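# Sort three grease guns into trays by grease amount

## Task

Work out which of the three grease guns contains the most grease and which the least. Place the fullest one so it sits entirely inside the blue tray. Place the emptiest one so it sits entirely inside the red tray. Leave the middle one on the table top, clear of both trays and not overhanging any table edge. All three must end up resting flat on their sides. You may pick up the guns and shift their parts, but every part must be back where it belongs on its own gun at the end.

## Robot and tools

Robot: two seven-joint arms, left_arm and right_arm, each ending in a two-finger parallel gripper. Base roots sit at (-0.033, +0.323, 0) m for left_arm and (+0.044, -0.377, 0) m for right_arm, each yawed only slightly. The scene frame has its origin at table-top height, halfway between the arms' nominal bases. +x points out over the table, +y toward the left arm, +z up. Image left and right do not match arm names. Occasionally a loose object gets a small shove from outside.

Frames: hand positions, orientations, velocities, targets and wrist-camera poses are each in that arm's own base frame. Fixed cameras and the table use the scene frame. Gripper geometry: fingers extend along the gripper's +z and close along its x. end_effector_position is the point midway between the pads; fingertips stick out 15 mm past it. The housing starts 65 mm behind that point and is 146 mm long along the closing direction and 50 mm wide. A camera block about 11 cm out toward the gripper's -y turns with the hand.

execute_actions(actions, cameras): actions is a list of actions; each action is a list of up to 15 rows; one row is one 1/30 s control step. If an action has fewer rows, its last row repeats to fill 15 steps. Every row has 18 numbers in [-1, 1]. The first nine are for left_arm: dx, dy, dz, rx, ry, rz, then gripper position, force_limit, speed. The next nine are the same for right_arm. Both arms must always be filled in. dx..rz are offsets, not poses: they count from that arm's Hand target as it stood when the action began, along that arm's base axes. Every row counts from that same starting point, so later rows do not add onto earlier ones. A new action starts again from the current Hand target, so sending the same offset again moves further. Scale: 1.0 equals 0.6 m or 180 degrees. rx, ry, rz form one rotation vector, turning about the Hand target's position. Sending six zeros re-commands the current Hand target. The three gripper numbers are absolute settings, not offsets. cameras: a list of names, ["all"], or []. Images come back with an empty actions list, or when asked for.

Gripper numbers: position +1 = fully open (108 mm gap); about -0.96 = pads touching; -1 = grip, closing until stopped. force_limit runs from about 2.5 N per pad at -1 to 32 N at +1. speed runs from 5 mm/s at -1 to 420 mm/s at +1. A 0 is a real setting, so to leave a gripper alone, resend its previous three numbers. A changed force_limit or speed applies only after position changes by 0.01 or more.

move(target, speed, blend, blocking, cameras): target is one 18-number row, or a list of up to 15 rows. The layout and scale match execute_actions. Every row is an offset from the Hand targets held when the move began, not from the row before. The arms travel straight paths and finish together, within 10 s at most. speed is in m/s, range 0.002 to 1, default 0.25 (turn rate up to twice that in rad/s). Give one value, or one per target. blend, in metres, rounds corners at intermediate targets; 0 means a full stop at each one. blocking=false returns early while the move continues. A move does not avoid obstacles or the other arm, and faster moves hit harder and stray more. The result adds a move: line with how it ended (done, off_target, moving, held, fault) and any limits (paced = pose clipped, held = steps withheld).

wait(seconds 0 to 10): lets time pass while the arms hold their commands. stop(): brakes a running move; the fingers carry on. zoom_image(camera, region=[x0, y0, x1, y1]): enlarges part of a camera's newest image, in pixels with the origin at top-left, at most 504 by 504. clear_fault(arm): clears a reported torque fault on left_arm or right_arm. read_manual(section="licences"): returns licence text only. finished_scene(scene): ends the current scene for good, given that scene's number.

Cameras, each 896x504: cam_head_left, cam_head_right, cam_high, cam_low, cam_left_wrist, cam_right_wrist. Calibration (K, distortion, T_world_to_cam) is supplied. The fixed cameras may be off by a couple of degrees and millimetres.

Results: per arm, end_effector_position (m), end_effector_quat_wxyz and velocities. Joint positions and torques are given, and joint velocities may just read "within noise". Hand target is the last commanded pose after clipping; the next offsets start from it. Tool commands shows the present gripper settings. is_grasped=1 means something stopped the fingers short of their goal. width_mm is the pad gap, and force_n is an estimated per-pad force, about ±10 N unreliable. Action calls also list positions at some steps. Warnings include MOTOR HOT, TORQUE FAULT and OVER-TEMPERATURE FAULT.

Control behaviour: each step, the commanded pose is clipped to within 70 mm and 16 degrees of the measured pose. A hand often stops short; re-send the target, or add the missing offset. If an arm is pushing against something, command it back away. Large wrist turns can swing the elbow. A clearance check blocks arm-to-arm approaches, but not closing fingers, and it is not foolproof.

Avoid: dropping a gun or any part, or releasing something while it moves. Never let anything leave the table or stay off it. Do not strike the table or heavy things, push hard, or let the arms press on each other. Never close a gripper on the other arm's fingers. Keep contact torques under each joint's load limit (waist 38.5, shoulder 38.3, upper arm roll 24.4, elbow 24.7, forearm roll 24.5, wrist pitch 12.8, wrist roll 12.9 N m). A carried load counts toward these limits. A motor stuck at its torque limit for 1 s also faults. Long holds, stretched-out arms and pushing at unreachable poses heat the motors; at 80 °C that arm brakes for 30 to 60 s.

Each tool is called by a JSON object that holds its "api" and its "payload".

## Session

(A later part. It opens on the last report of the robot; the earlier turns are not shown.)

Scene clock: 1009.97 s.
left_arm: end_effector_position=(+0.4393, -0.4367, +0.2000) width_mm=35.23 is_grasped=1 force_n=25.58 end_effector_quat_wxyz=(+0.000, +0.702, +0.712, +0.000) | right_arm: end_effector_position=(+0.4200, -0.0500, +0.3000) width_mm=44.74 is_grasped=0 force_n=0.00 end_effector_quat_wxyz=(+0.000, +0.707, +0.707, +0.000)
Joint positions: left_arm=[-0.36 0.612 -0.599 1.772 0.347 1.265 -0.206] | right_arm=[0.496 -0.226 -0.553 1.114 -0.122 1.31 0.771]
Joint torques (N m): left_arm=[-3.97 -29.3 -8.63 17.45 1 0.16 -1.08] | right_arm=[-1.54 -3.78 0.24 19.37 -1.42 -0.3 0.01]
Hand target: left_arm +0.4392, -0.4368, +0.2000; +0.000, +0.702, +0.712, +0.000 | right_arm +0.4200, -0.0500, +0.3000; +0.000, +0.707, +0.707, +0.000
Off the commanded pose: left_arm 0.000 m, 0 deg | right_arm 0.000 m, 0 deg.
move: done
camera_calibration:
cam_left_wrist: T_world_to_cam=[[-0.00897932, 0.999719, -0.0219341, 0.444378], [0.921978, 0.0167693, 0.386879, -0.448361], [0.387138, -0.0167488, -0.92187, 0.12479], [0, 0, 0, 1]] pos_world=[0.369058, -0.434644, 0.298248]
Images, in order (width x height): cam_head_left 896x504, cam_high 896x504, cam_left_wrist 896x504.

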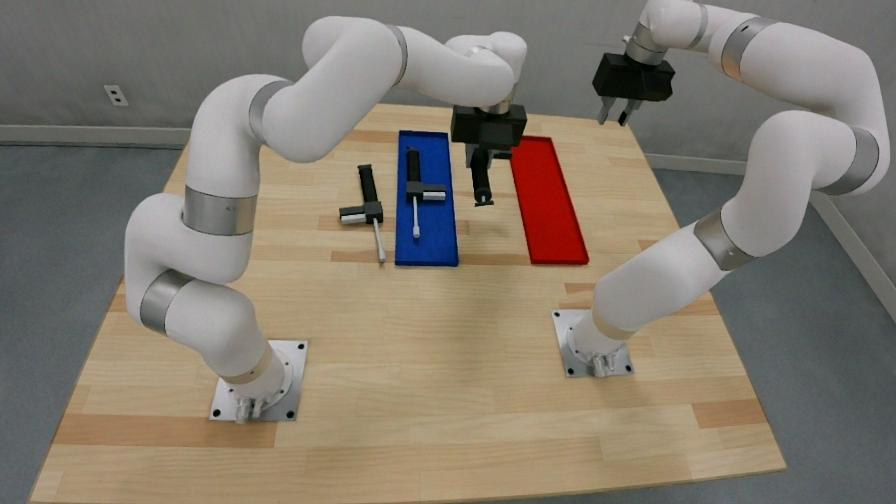

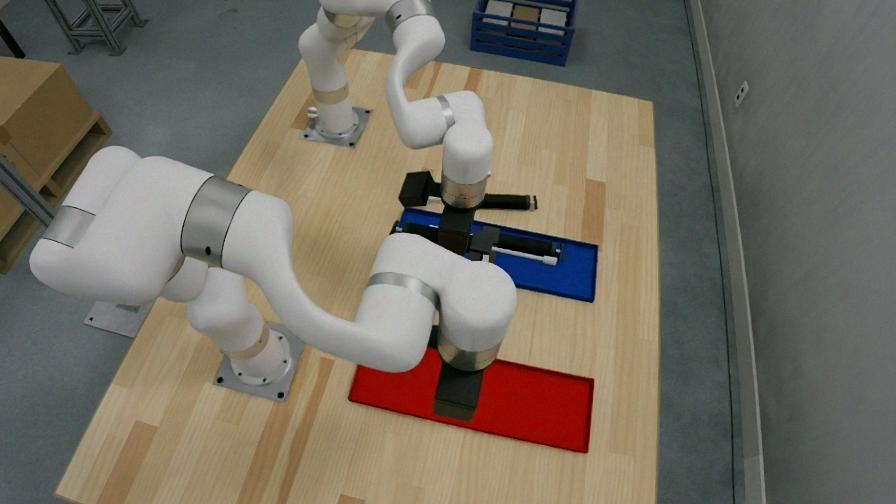

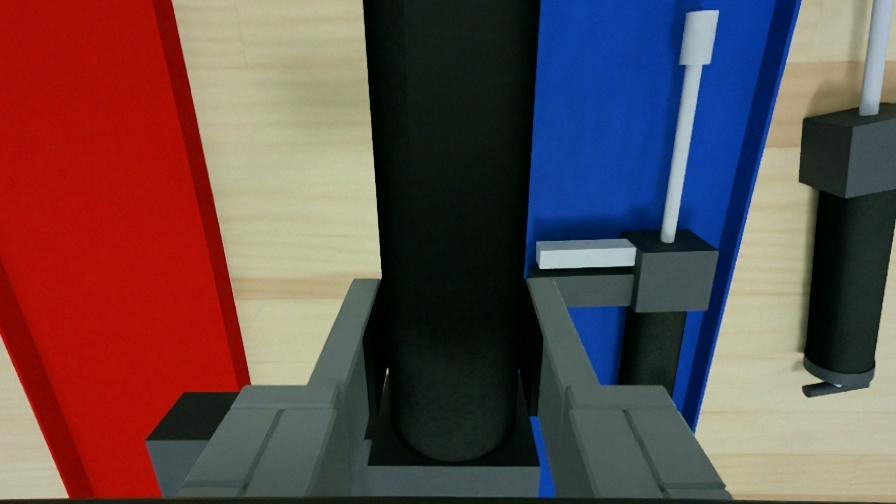

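{"api": "move", "payload": {"target": [[0,0,-0.25,0,0,0,-1,0,-0.8,0,0,0,0,0,0,-0.15,0,-0.85],[0,0,-0.2767,0,0,0,-1,0,-0.8,0,0,0,0,0,0,-0.15,0,-0.85]], "speed": [0.12,0.03], "blend": [0.005,0], "cameras": ["cam_left_wrist","cam_low"]}}

{"api": "zoom_image", "payload": {"camera": "cam_low", "region": [400, 190, 560, 290]}}

Scene clock: 1024.90 s.
left_arm: end_effector_position=(+0.4392, -0.4368, +0.0340) width_mm=35.23 is_grasped=1 force_n=25.58 end_effector_quat_wxyz=(+0.000, +0.702, +0.712, +0.000) | right_arm: end_effector_position=(+0.4200, -0.0500, +0.3000) width_mm=44.74 is_grasped=0 force_n=0.00 end_effector_quat_wxyz=(+0.000, +0.707, +0.707, +0.000)
Joint positions: left_arm=[-0.384 0.811 -0.516 1.602 0.467 0.917 -0.282] | right_arm=[0.496 -0.226 -0.553 1.114 -0.122 1.31 0.771]
Joint torques (N m): left_arm=[-5.34 -30.77 -5.95 10.67 2.48 -3.36 -1.1] | right_arm=[-0.06 -3.49 1.03 19.33 0.58 -0.64 0.48]
Hand target: left_arm +0.4392, -0.4368, +0.0340; +0.000, +0.702, +0.712, +0.000 | right_arm +0.4200, -0.0500, +0.3000; +0.000, +0.707, +0.707, +0.000
Off the commanded pose: left_arm 0.000 m, 0 deg | right_arm 0.000 m, 0 deg.
move: done
camera_calibration:
cam_left_wrist: T_world_to_cam=[[-0.00871924, 0.999719, -0.0220393, 0.440754], [0.922018, 0.0165686, 0.386793, -0.384136], [0.38705, -0.0169481, -0.921903, -0.0282537], [0, 0, 0, 1]] pos_world=[0.368958, -0.434744, 0.132248]
Images, in order (width x height): cam_low 896x504, cam_left_wrist 896x504.

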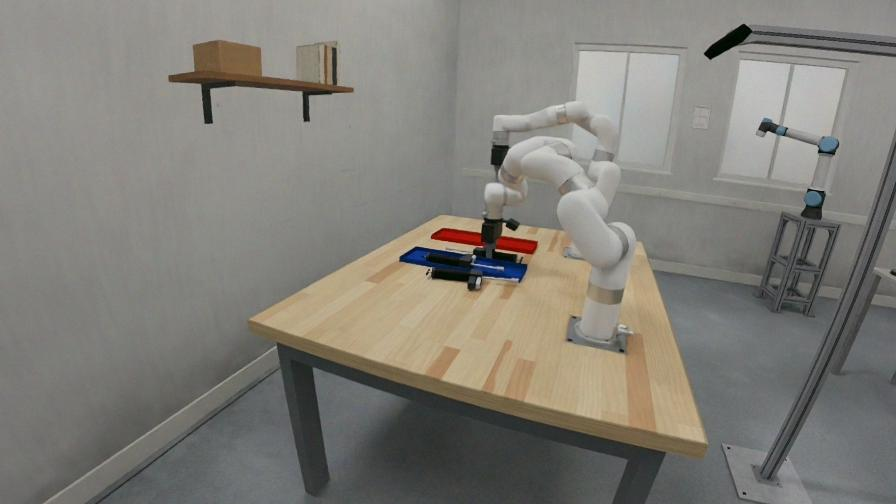

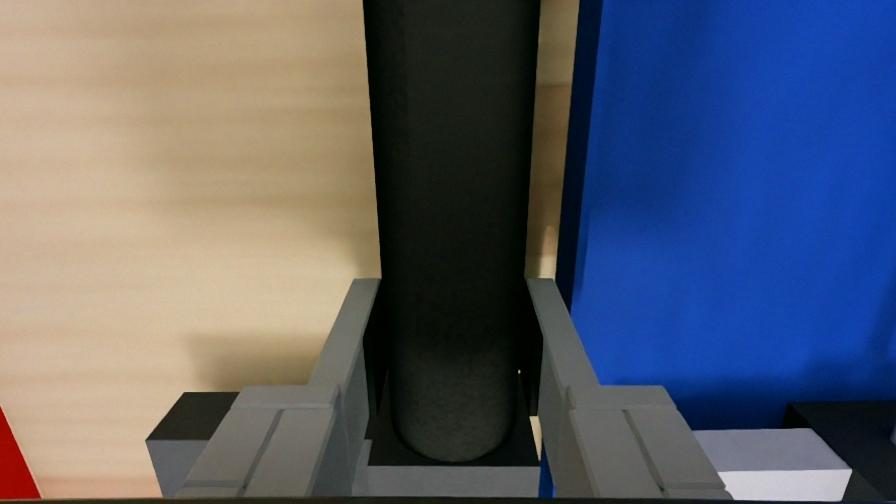

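Scaled by 3.150 from the camera's 896x504 image, which has a finer 1280x720 frame.

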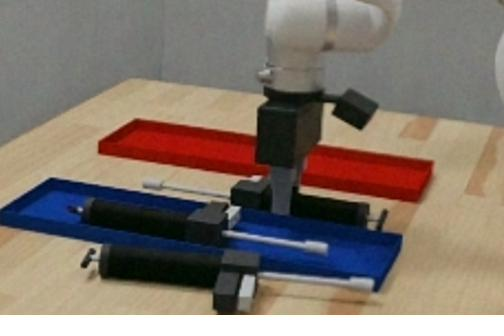

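{"api": "move", "payload": {"target": [[0,-0.0167,0,0,0,0,-1,0,-0.8,0,0,0,0,0,0,-0.15,0,-0.85],[0,-0.0167,-0.0075,0,0,0,-1,0,-0.8,0,0,0,0,0,0,-0.15,0,-0.85]], "speed": [0.05,0.02], "cameras": ["cam_left_wrist"]}}

Scene clock: 1037.17 s.
left_arm: end_effector_position=(+0.4393, -0.4468, +0.0297) width_mm=35.23 is_grasped=1 force_n=25.80 end_effector_quat_wxyz=(+0.000, +0.702, +0.712, +0.000) | right_arm: end_effector_position=(+0.4200, -0.0500, +0.3000) width_mm=44.74 is_grasped=0 force_n=0.00 end_effector_quat_wxyz=(+0.000, +0.707, +0.707, +0.000)
Joint positions: left_arm=[-0.408 0.84 -0.51 1.643 0.472 0.927 -0.291] | right_arm=[0.496 -0.226 -0.553 1.114 -0.122 1.31 0.771]
Joint torques (N m): left_arm=[-6.5 -16.71 -3.8 8.48 3.36 -5.19 -0.97] | right_arm=[1.14 -3.81 1.49 19.37 2.17 -0.99 0.42]
Hand target: left_arm +0.4392, -0.4469, +0.0295; +0.000, +0.702, +0.712, +0.000 | right_arm +0.4200, -0.0500, +0.3000; +0.000, +0.707, +0.707, +0.000
Off the commanded pose: left_arm 0.000 m, 0 deg | right_arm 0.000 m, 0 deg.
move: done
camera_calibration:
cam_left_wrist: T_world_to_cam=[[-0.00884556, 0.999719, -0.0219886, 0.450699], [0.921929, 0.0166692, 0.386999, -0.382387], [0.387257, -0.0168487, -0.921818, -0.0323775], [0, 0, 0, 1]] pos_world=[0.369059, -0.444744, 0.128048]
Images, in order (width x height): cam_left_wrist 896x504.

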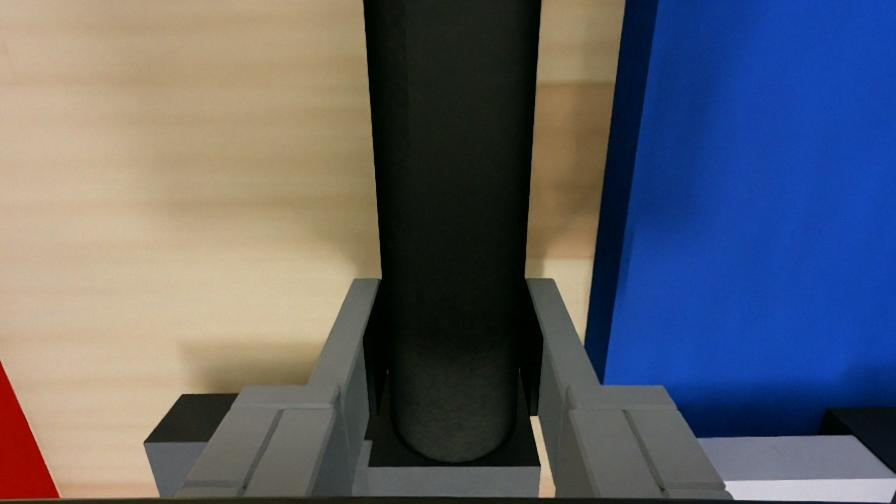

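{"api": "move", "payload": {"target": [[0,0,0,0,0,0,-0.15,0,-0.85,0,0,0,0,0,0,0.1,0,-0.7],[0,0,0.2833,0,0,0,-0.15,0,-0.85,0,0,0,0,0,0,0.1,0,-0.7],[0.0167,0.8,0.4,0,0,0,0.1,0,-0.7,0,0,0,0,0,0,0.1,0,-0.7],[0.0167,0.8,0.4,0,0,0,0.1,0,-0.7,-0.0983,0.4833,-0.25,0,0,0,0.1,0,-0.7]], "speed": [0.05,0.12,0.25,0.2], "blend": [0,0.03,0,0], "cameras": ["cam_right_wrist","cam_left_wrist"]}}

Scene clock: 1053.40 s.
left_arm: end_effector_position=(+0.4492, +0.0331, +0.2695) width_mm=58.50 is_grasped=0 force_n=0.00 end_effector_quat_wxyz=(+0.000, +0.702, +0.712, +0.000) | right_arm: end_effector_position=(+0.3610, +0.2400, +0.1500) width_mm=58.49 is_grasped=0 force_n=0.00 end_effector_quat_wxyz=(+0.000, +0.707, +0.707, +0.000)
Joint positions: left_arm=[0.352 -0.092 -0.267 1.129 -0.025 1.218 0.866] | right_arm=[0.772 -0.02 -0.185 0.846 -0.004 0.866 1.374]
Joint torques (N m): left_arm=[3.83 -13.1 2.22 16.84 -1.02 -0.08 0.26] | right_arm=[2.73 -7.92 1.13 18.02 3.08 -3.51 1.78]
Hand target: left_arm +0.4492, +0.0331, +0.2695; +0.000, +0.702, +0.712, +0.000 | right_arm +0.3610, +0.2400, +0.1500; +0.000, +0.707, +0.707, +0.000
Off the commanded pose: left_arm 0.000 m, 0 deg | right_arm 0.000 m, 0 deg.
move: done
camera_calibration:
cam_left_wrist: T_world_to_cam=[[-0.00871924, 0.999719, -0.0220393, -0.023837], [0.922018, 0.0165686, 0.386793, -0.492233], [0.38705, -0.0169481, -0.921903, 0.19295], [0, 0, 0, 1]] pos_world=[0.378958, 0.035256, 0.367748]
cam_right_wrist: T_world_to_cam=[[-0.00917325, 0.999933, 0.00699284, -0.245514], [0.930122, 0.00596486, 0.367201, -0.36453], [0.367135, 0.00987263, -0.930115, 0.121405], [0, 0, 0, 1]] pos_world=[0.292233, 0.246473, 0.248493]
Images, in order (width x height): cam_left_wrist 896x504, cam_right_wrist 896x504.

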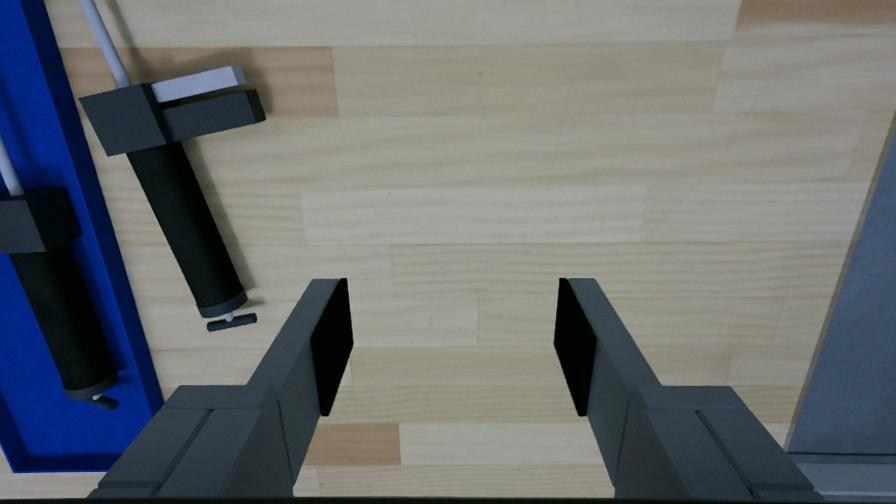

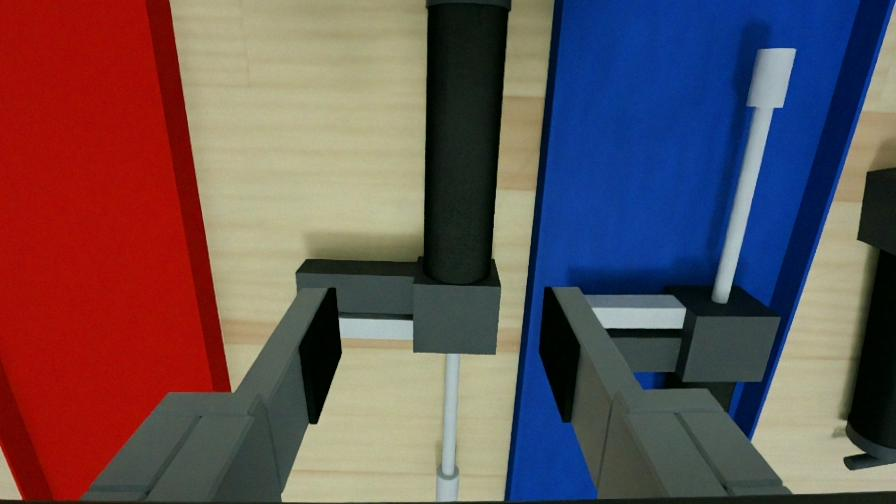

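{"api": "move", "payload": {"target": [[0,0,0,0,0,0,0.1,0,-0.7,0.0117,0.0178,-0.1333,0,0,-0.0089,-0.05,0,-0.7],[0,0,0,0,0,0,0.1,0,-0.7,0.0117,0.0178,-0.2067,0,0,-0.0089,-0.05,0,-0.7],[0,0,0,0,0,0,0.1,0,-0.7,0.0117,0.0178,-0.2067,0,0,-0.0089,-1,0,-0.8],[0,0,0,0,0,0,0.1,0,-0.7,0.0117,0.0178,-0.05,0,0,-0.0089,-1,0,-0.8]], "speed": [0.12,0.05,0.05,0.08], "cameras": ["cam_right_wrist"]}}

Scene clock: 1074.77 s.
left_arm: end_effector_position=(+0.4492, +0.0331, +0.2695) width_mm=58.50 is_grasped=0 force_n=0.00 end_effector_quat_wxyz=(+0.000, +0.702, +0.712, +0.000) | right_arm: end_effector_position=(+0.3680, +0.2507, +0.1199) width_mm=35.65 is_grasped=1 force_n=15.08 end_effector_quat_wxyz=(+0.000, +0.717, +0.698, +0.000)
Joint positions: left_arm=[0.352 -0.092 -0.267 1.129 -0.025 1.218 0.866] | right_arm=[0.779 0.07 -0.182 0.854 0.019 0.785 1.396]
Joint torques (N m): left_arm=[3.74 -12.81 1.82 16.71 -1.03 -1.46 -0.54] | right_arm=[5.6 -26.92 -2.14 19.45 -2.84 -0.7 1.85]
Hand target: left_arm +0.4492, +0.0331, +0.2695; +0.000, +0.702, +0.712, +0.000 | right_arm +0.3681, +0.2507, +0.1200; +0.000, +0.717, +0.698, +0.000
Off the commanded pose: left_arm 0.000 m, 0 deg | right_arm 0.000 m, 0 deg.
move: done
camera_calibration:
cam_right_wrist: T_world_to_cam=[[0.0187022, 0.999801, 0.00687258, -0.266066], [0.929965, -0.0199193, 0.367109, -0.353573], [0.367173, -0.000474504, -0.930152, 0.0933868], [0, 0, 0, 1]] pos_world=[0.299497, 0.259014, 0.218492]
Images, in order (width x height): cam_right_wrist 896x504.

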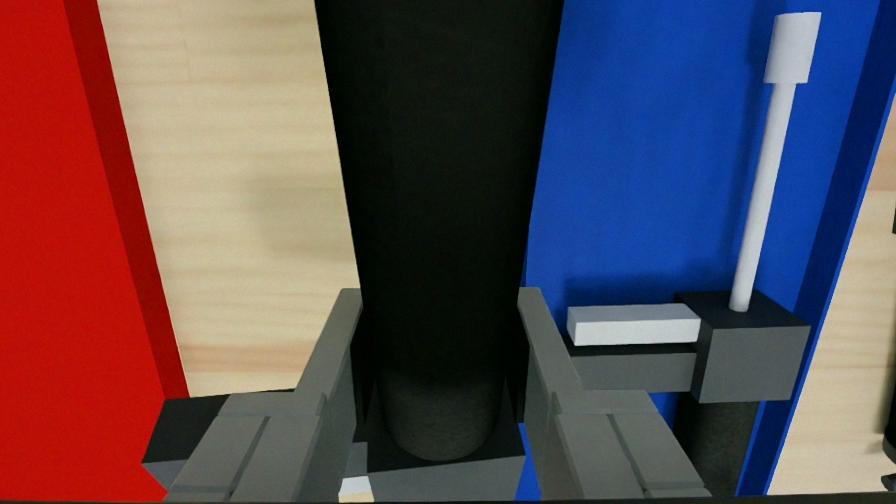

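{"api": "move", "payload": {"target": [[0,0,0,0,0,0,0.1,0,-0.7,0,0,-0.155,0,0,0,-1,0,-0.8]], "speed": [0.04], "cameras": ["cam_right_wrist"]}}

Scene clock: 1098.67 s.
left_arm: end_effector_position=(+0.4492, +0.0331, +0.2695) width_mm=58.50 is_grasped=0 force_n=0.00 end_effector_quat_wxyz=(+0.000, +0.702, +0.712, +0.000) | right_arm: end_effector_position=(+0.3680, +0.2506, +0.0270) width_mm=35.63 is_grasped=1 force_n=16.06 end_effector_quat_wxyz=(+0.000, +0.717, +0.697, +0.000)
Joint positions: left_arm=[0.352 -0.092 -0.267 1.129 -0.025 1.218 0.866] | right_arm=[0.764 0.286 -0.16 0.803 0.092 0.523 1.343]
Joint torques (N m): left_arm=[3.2 -13.09 1.32 16.85 -0.71 -2.28 -0.75] | right_arm=[-2.44 -8.92 1.62 10.15 3.19 -4.34 -1.73]
Hand target: left_arm +0.4492, +0.0331, +0.2695; +0.000, +0.702, +0.712, +0.000 | right_arm +0.3681, +0.2507, +0.0270; +0.000, +0.717, +0.698, +0.000
Off the commanded pose: left_arm 0.000 m, 0 deg | right_arm 0.000 m, 0 deg.
move: done
camera_calibration:
cam_right_wrist: T_world_to_cam=[[0.018831, 0.999799, 0.0068138, -0.265457], [0.929996, -0.0200176, 0.367024, -0.319405], [0.367086, -0.0005746, -0.930187, 0.0069385], [0, 0, 0, 1]] pos_world=[0.299498, 0.259014, 0.125492]
Images, in order (width x height): cam_right_wrist 896x504.

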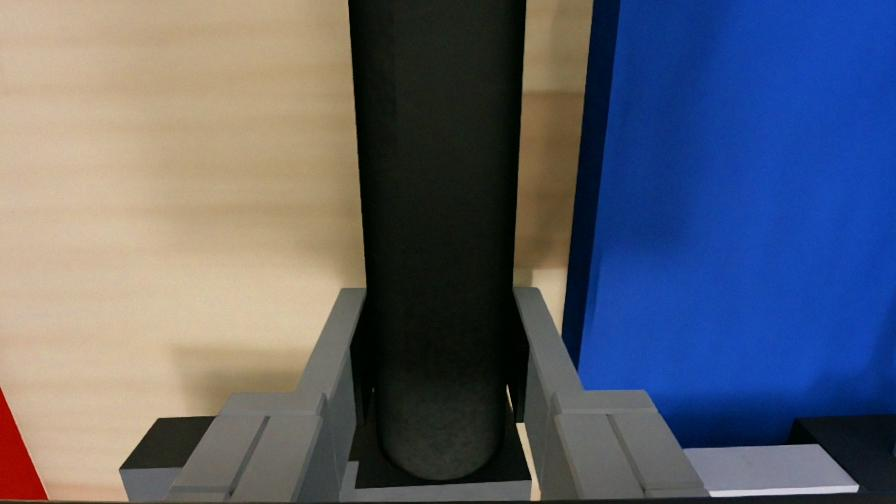

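{"api": "move", "payload": {"target": [[0,0,0,0,0,0,0.1,0,-0.7,0,0,0,0,0,0,-0.15,0.6,-0.8],[0,0,0,0,0,0,0.1,0,-0.7,0.02,-0.0005,0,0,0,0,-0.15,0.6,-0.8],[0,0,0,0,0,0,0.1,0,-0.7,0.02,-0.0005,0,0,0,0,-1,0.6,-0.8],[0,0,0,0,0,0,0.1,0,-0.7,0.02,-0.0005,0.2033,0,0,0,-1,0.6,-0.8]], "speed": [0.05,0.05,0.05,0.08], "cameras": ["cam_right_wrist"]}}

Scene clock: 1112.57 s.
left_arm: end_effector_position=(+0.4492, +0.0331, +0.2695) width_mm=58.50 is_grasped=0 force_n=0.00 end_effector_quat_wxyz=(+0.000, +0.702, +0.712, +0.000) | right_arm: end_effector_position=(+0.3800, +0.2504, +0.1489) width_mm=35.31 is_grasped=1 force_n=32.87 end_effector_quat_wxyz=(+0.000, +0.717, +0.698, +0.000)
Joint positions: left_arm=[0.352 -0.092 -0.267 1.129 -0.025 1.218 0.866] | right_arm=[0.768 0.05 -0.187 0.924 0.013 0.876 1.385]
Joint torques (N m): left_arm=[2.65 -13.33 0.83 16.76 -0.81 -2.27 -0.58] | right_arm=[5.74 -27.19 -1.96 19.96 -2.73 -0.48 1.67]
Hand target: left_arm +0.4492, +0.0331, +0.2695; +0.000, +0.702, +0.712, +0.000 | right_arm +0.3801, +0.2504, +0.1489; +0.000, +0.717, +0.698, +0.000
Off the commanded pose: left_arm 0.000 m, 0 deg | right_arm 0.000 m, 0 deg.
move: done
camera_calibration:
cam_right_wrist: T_world_to_cam=[[0.0186998, 0.999802, 0.00687164, -0.266188], [0.929965, -0.0199168, 0.367109, -0.375385], [0.367173, -0.000474499, -0.930152, 0.115955], [0, 0, 0, 1]] pos_world=[0.311497, 0.258714, 0.247492]
Images, in order (width x height): cam_right_wrist 896x504.

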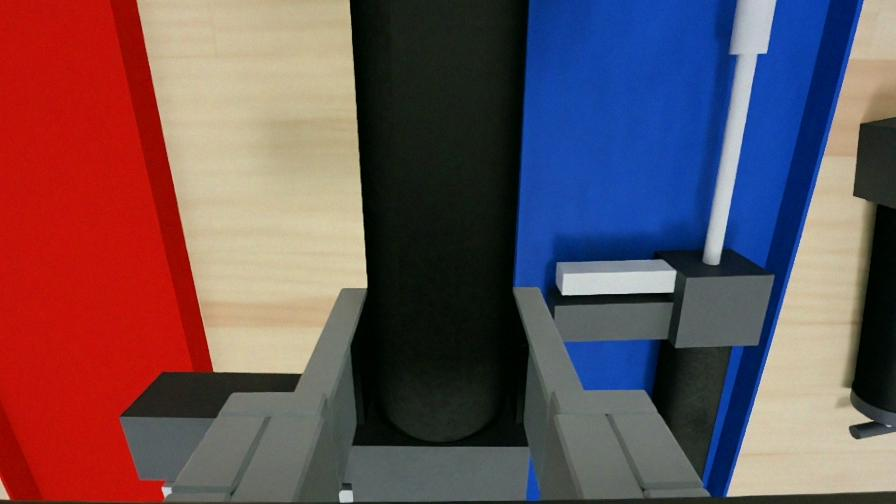

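{"api": "move", "payload": {"target": [[0,0,0,0,0,0,0.1,0,-0.7,0.0957,-0.3273,-0.065,0,0,0,-1,0.6,-0.8]], "speed": [0.15], "cameras": ["cam_right_wrist","cam_high"]}}

Scene clock: 1122.90 s.
left_arm: end_effector_position=(+0.4492, +0.0331, +0.2695) width_mm=58.50 is_grasped=0 force_n=0.00 end_effector_quat_wxyz=(+0.000, +0.702, +0.712, +0.000) | right_arm: end_effector_position=(+0.4375, +0.0540, +0.1100) width_mm=35.31 is_grasped=1 force_n=32.86 end_effector_quat_wxyz=(+0.000, +0.717, +0.698, +0.000)
Joint positions: left_arm=[0.352 -0.092 -0.267 1.129 -0.025 1.218 0.866] | right_arm=[0.526 0.082 -0.406 0.828 0.048 0.754 0.899]
Joint torques (N m): left_arm=[2.33 -13.34 0.74 16.59 -0.78 -2.5 -0.61] | right_arm=[-2.66 -9.38 -1.41 18.98 3 -3.76 -1.58]
Hand target: left_arm +0.4492, +0.0331, +0.2695; +0.000, +0.702, +0.712, +0.000 | right_arm +0.4375, +0.0540, +0.1099; +0.000, +0.717, +0.698, +0.000
Off the commanded pose: left_arm 0.000 m, 0 deg | right_arm 0.000 m, 0 deg.
move: done
camera_calibration:
cam_right_wrist: T_world_to_cam=[[0.0186641, 0.999802, 0.00696691, -0.0706396], [0.929931, -0.0199185, 0.367194, -0.418365], [0.36726, -0.000374589, -0.930118, 0.0584652], [0, 0, 0, 1]] pos_world=[0.368897, 0.0623143, 0.208493]
Images, in order (width x height): cam_high 896x504, cam_right_wrist 896x504.

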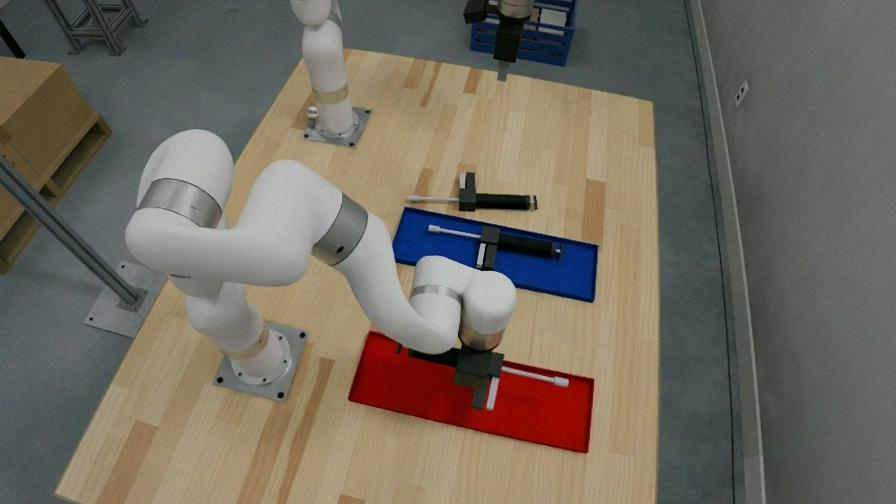

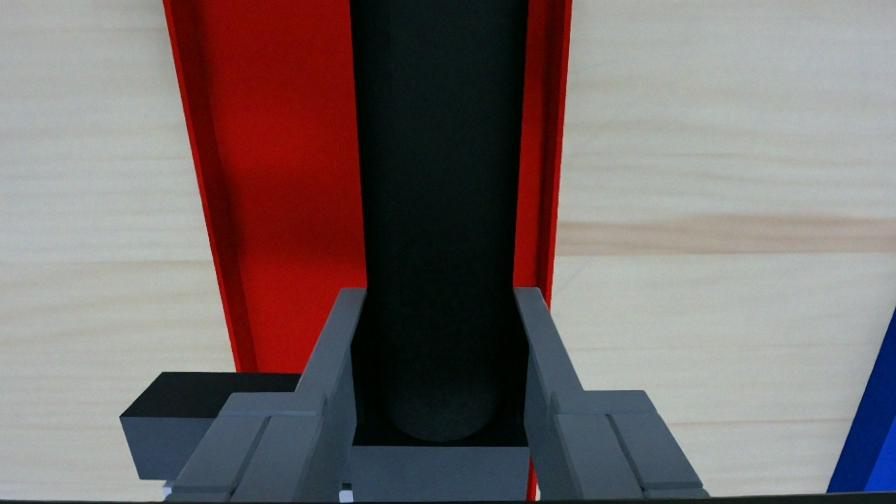

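{"api": "move", "payload": {"target": [[0,0,0,0,0,0,0.1,0,-0.7,0,0,-0.115,0,0,0,-1,0.6,-0.8],[0,0,0,0,0,0,0.1,0,-0.7,0,0,-0.1342,0,0,0,-1,0.6,-0.8],[0,0,0,0,0,0,0.1,0,-0.7,0,0,-0.1342,0,0,0,-0.15,0.6,-0.85],[0,0,0,0,0,0,0.1,0,-0.7,0,0,0.05,0,0,0,-0.15,0.6,-0.85]], "speed": [0.1,0.025,0.05,0.1], "blend": [0.005,0,0,0], "cameras": ["cam_right_wrist","cam_high","cam_low"]}}

Scene clock: 1138.53 s.
left_arm: end_effector_position=(+0.4492, +0.0331, +0.2695) width_mm=58.50 is_grasped=0 force_n=0.00 end_effector_quat_wxyz=(+0.000, +0.702, +0.712, +0.000) | right_arm: end_effector_position=(+0.4375, +0.0540, +0.1399) width_mm=44.74 is_grasped=0 force_n=0.00 end_effector_quat_wxyz=(+0.000, +0.717, +0.698, +0.000)
Joint positions: left_arm=[0.352 -0.092 -0.267 1.129 -0.025 1.218 0.866] | right_arm=[0.532 0.022 -0.411 0.86 0.012 0.841 0.926]
Joint torques (N m): left_arm=[1.84 -13.51 0.17 16.51 -0.62 -2.26 -0.62] | right_arm=[5.82 -23.2 -0.84 17.81 -2.66 -0.1 1.94]
Hand target: left_arm +0.4492, +0.0331, +0.2695; +0.000, +0.702, +0.712, +0.000 | right_arm +0.4375, +0.0540, +0.1399; +0.000, +0.717, +0.698, +0.000
Off the commanded pose: left_arm 0.000 m, 0 deg | right_arm 0.000 m, 0 deg.
move: done
camera_calibration:
cam_right_wrist: T_world_to_cam=[[0.0186998, 0.999802, 0.00687164, -0.0708388], [0.929965, -0.0199168, 0.367109, -0.429373], [0.367173, -0.000474499, -0.930152, 0.0864147], [0, 0, 0, 1]] pos_world=[0.368897, 0.0623141, 0.238492]
Images, in order (width x height): cam_high 896x504, cam_low 896x504, cam_right_wrist 896x504.

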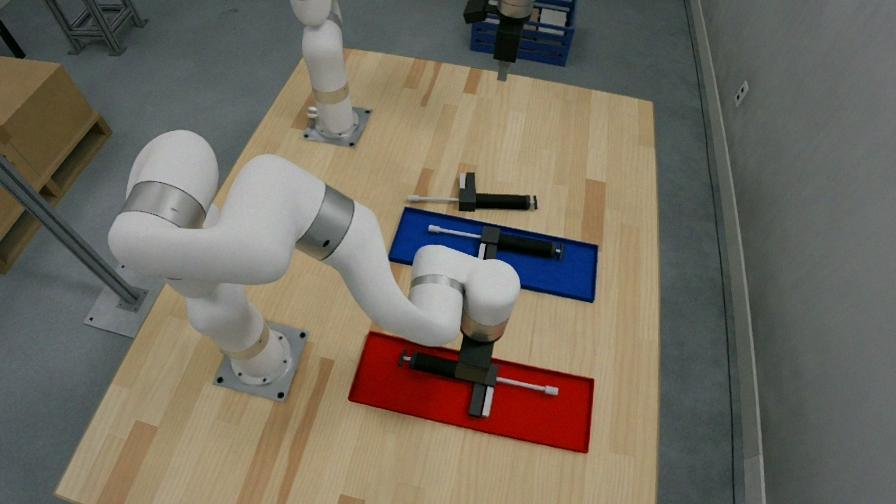

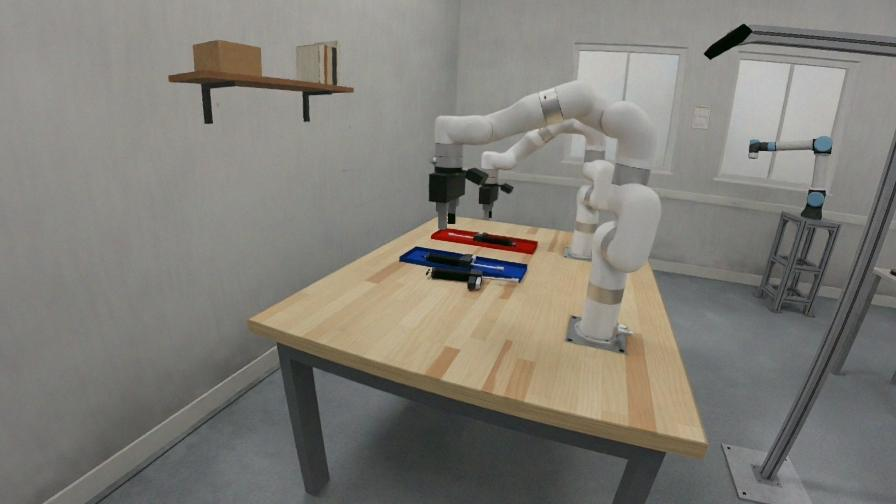

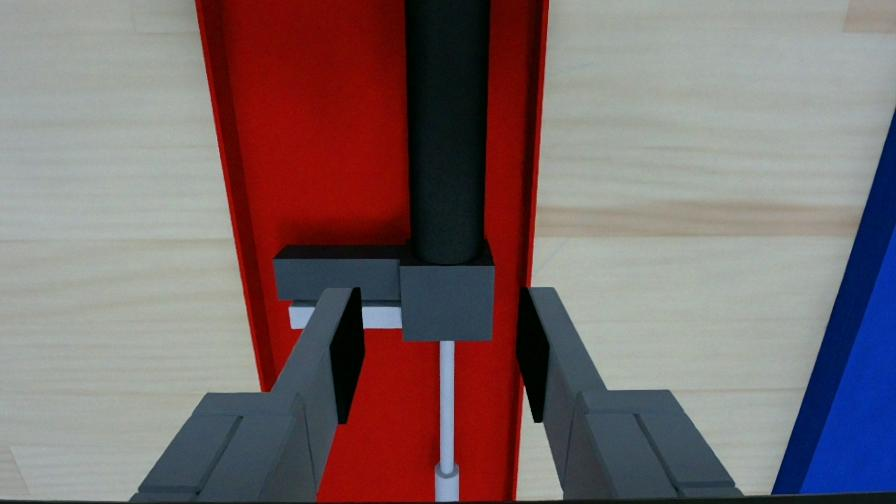

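{"api": "zoom_image", "payload": {"camera": "cam_high", "region": [380, 320, 600, 440]}}

{"api": "zoom_image", "payload": {"camera": "cam_high", "region": [390, 160, 610, 280]}}

Scaled by 2.291 from the camera's 896x504 image, which has a finer 1280x720 frame.

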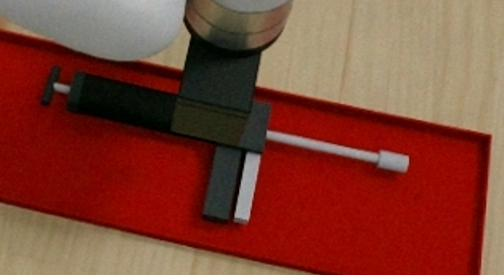

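Scaled by 2.291 from the camera's 896x504 image, which has a finer 1280x720 frame.

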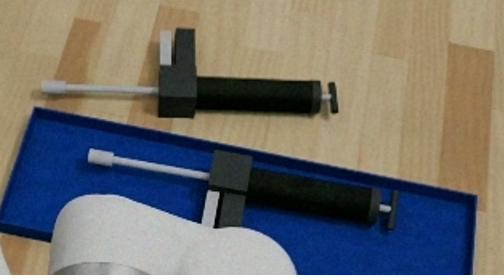

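{"api": "move", "payload": {"target": [[0,0,0,0,0,0,0.1,0,-0.7,-0.17,0,0,0,0,0,-0.15,0.6,-0.85]], "speed": [0.15], "cameras": ["cam_right_wrist"]}}

{"api": "zoom_image", "payload": {"camera": "cam_right_wrist", "region": [340, 100, 580, 240]}}

Scene clock: 1195.83 s.
left_arm: end_effector_position=(+0.4492, +0.0331, +0.2695) width_mm=58.50 is_grasped=0 force_n=0.00 end_effector_quat_wxyz=(+0.000, +0.702, +0.712, +0.000) | right_arm: end_effector_position=(+0.3355, +0.0540, +0.1400) width_mm=44.74 is_grasped=0 force_n=0.00 end_effector_quat_wxyz=(+0.000, +0.717, +0.698, +0.000)
Joint positions: left_arm=[0.352 -0.092 -0.267 1.129 -0.025 1.218 0.866] | right_arm=[0.519 -0.336 -0.36 0.517 -0.156 0.84 1.094]
Joint torques (N m): left_arm=[1.77 -12.97 0.09 16.64 -0.68 -2.43 -0.45] | right_arm=[-4.82 -15.65 3.89 9.2 -2.65 -0.26 1.75]
Hand target: left_arm +0.4492, +0.0331, +0.2695; +0.000, +0.702, +0.712, +0.000 | right_arm +0.3355, +0.0540, +0.1399; +0.000, +0.717, +0.698, +0.000
Off the commanded pose: left_arm 0.000 m, 0 deg | right_arm 0.000 m, 0 deg.
move: done
camera_calibration:
cam_right_wrist: T_world_to_cam=[[0.0186641, 0.999802, 0.00696691, -0.0689449], [0.929931, -0.0199185, 0.367194, -0.334528], [0.36726, -0.000374589, -0.930118, 0.123829], [0, 0, 0, 1]] pos_world=[0.266897, 0.0623143, 0.238493]
Images, in order (width x height): cam_right_wrist 896x504.

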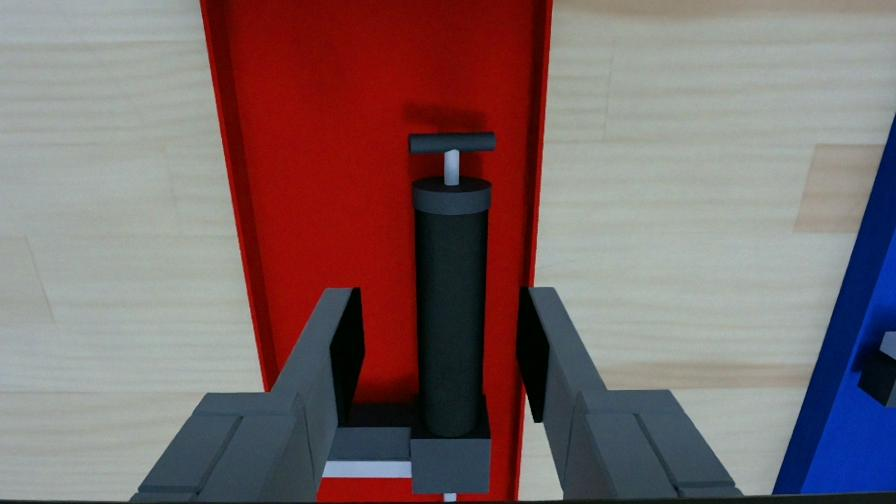

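Scaled by 2.100 from the camera's 896x504 image, which has a finer 1280x720 frame.

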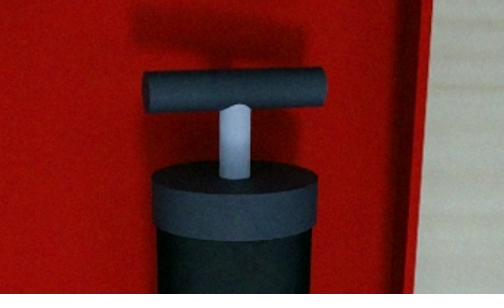

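{"api": "move", "payload": {"target": [[0,0,0,0,0,0,0.1,0,-0.7,-0.1058,0.0067,-0.0667,0,0,0,-1,0,-0.3],[0,0,0,0,0,0,0.1,0,-0.7,-0.1058,0.0067,-0.1932,0,0,0,-1,0,-0.3],[0,0,0,0,0,0,0.1,0,-0.7,-0.0758,0.0067,-0.1932,0,0,0,-1,0,-0.3]], "speed": [0.1,0.06,0.02], "cameras": ["cam_right_wrist"]}}

{"api": "zoom_image", "payload": {"camera": "cam_right_wrist", "region": [300, 200, 600, 504]}}

Scene clock: 1230.53 s.
left_arm: end_effector_position=(+0.4492, +0.0331, +0.2695) width_mm=58.50 is_grasped=0 force_n=0.00 end_effector_quat_wxyz=(+0.000, +0.702, +0.712, +0.000) | right_arm: end_effector_position=(+0.2900, +0.0580, +0.0240) width_mm=0.00 is_grasped=0 force_n=30.46 end_effector_quat_wxyz=(+0.000, +0.717, +0.698, +0.000)
Joint positions: left_arm=[0.352 -0.092 -0.267 1.129 -0.025 1.218 0.866] | right_arm=[0.557 -0.102 -0.386 0.274 -0.105 0.372 1.083]
Joint torques (N m): left_arm=[1.39 -13.37 0.46 16.52 -0.28 -2.29 -0.49] | right_arm=[5.69 -3.02 -1.11 14.34 3.37 -0.4 -1.78]
Hand target: left_arm +0.4492, +0.0331, +0.2695; +0.000, +0.702, +0.712, +0.000 | right_arm +0.2900, +0.0580, +0.0240; +0.000, +0.717, +0.698, +0.000
Off the commanded pose: left_arm 0.000 m, 0 deg | right_arm 0.000 m, 0 deg.
move: done
camera_calibration:
cam_right_wrist: T_world_to_cam=[[0.0186641, 0.999802, 0.00696691, -0.0713874], [0.929931, -0.0199185, 0.367194, -0.249577], [0.36726, -0.000374589, -0.930118, 0.0327404], [0, 0, 0, 1]] pos_world=[0.221397, 0.0664143, 0.122593]
Images, in order (width x height): cam_right_wrist 896x504.

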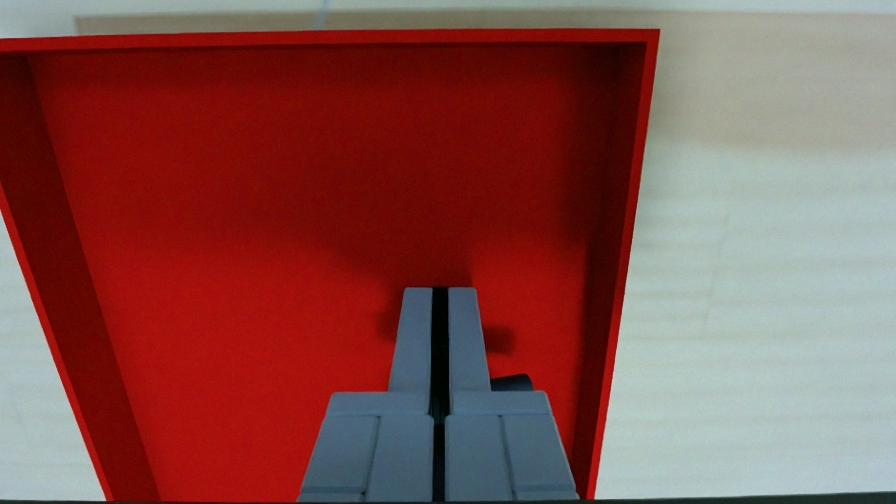

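Scaled by 1.658 from the camera's 896x504 image, which has a finer 1280x720 frame.

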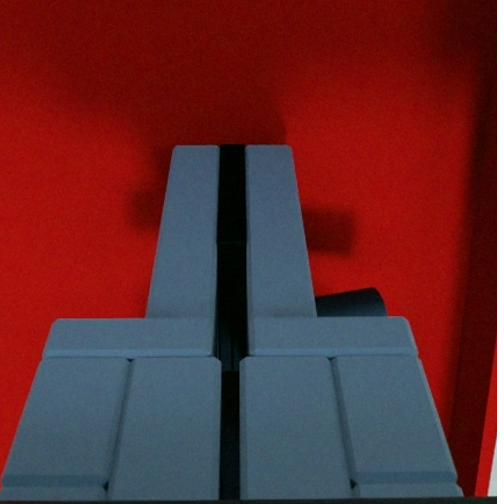

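{"api": "move", "payload": {"target": [[0,0,0,0,0,0,0.1,0,-0.7,0.01,0,0,0,0,0,-1,0,-0.3],[0,0,0,0,0,0,0.1,0,-0.7,-0.01,0,0,0,0,0,-1,0,-0.3],[0,0,0,0,0,0,0.1,0,-0.7,-0.01,0,0.1932,0,0,0,-1,0,-0.3],[0,0,0,0,0,0,0.1,0,-0.7,0.0758,0,0.1932,0,0,0,-1,0,-0.3]], "speed": [0.02,0.05,0.1,0.1], "cameras": ["cam_right_wrist"]}}

{"api": "zoom_image", "payload": {"camera": "cam_right_wrist", "region": [340, 100, 580, 240]}}

Scene clock: 1248.57 s.
left_arm: end_effector_position=(+0.4492, +0.0331, +0.2695) width_mm=58.50 is_grasped=0 force_n=0.00 end_effector_quat_wxyz=(+0.000, +0.702, +0.712, +0.000) | right_arm: end_effector_position=(+0.3355, +0.0580, +0.1399) width_mm=0.00 is_grasped=0 force_n=30.42 end_effector_quat_wxyz=(+0.000, +0.717, +0.698, +0.000)
Joint positions: left_arm=[0.352 -0.092 -0.267 1.129 -0.025 1.218 0.866] | right_arm=[0.53 -0.334 -0.359 0.519 -0.155 0.84 1.105]
Joint torques (N m): left_arm=[1.53 -13.29 0.23 16.56 -0.73 -2.35 -0.46] | right_arm=[5.55 -2.45 -0.34 17.72 3.47 -3.39 -1.66]
Hand target: left_arm +0.4492, +0.0331, +0.2695; +0.000, +0.702, +0.712, +0.000 | right_arm +0.3355, +0.0580, +0.1399; +0.000, +0.717, +0.698, +0.000
Off the commanded pose: left_arm 0.000 m, 0 deg | right_arm 0.000 m, 0 deg.
move: done
camera_calibration:
cam_right_wrist: T_world_to_cam=[[0.0186653, 0.999802, 0.00696738, -0.0730445], [0.929931, -0.0199197, 0.367194, -0.334446], [0.36726, -0.000374591, -0.930118, 0.123831], [0, 0, 0, 1]] pos_world=[0.266897, 0.0664143, 0.238493]
Images, in order (width x height): cam_right_wrist 896x504.

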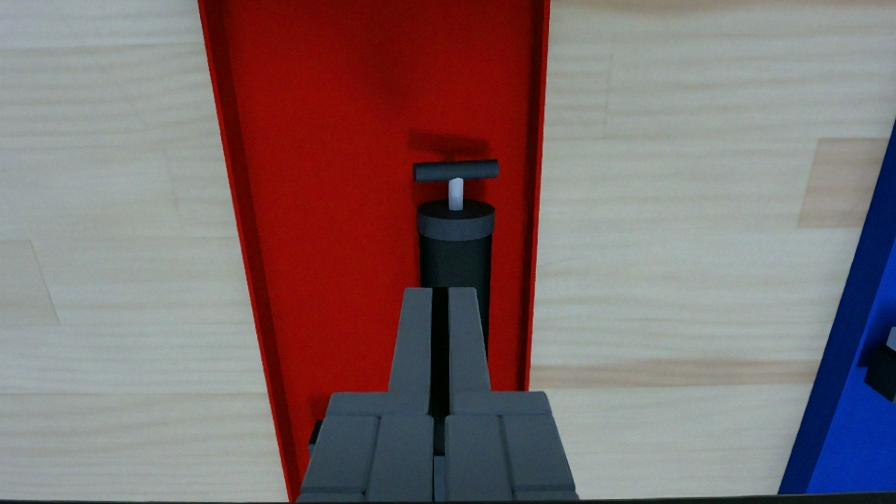

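Scaled by 2.100 from the camera's 896x504 image, which has a finer 1280x720 frame.

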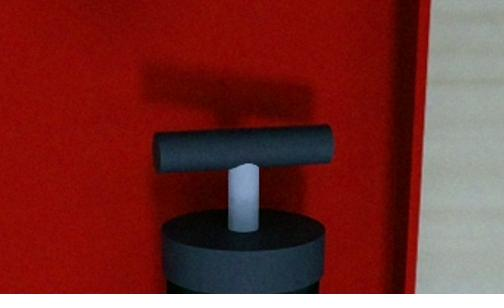

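{"api": "finished_scene", "payload": {"scene": 1}}

The scene is finished: the task was done.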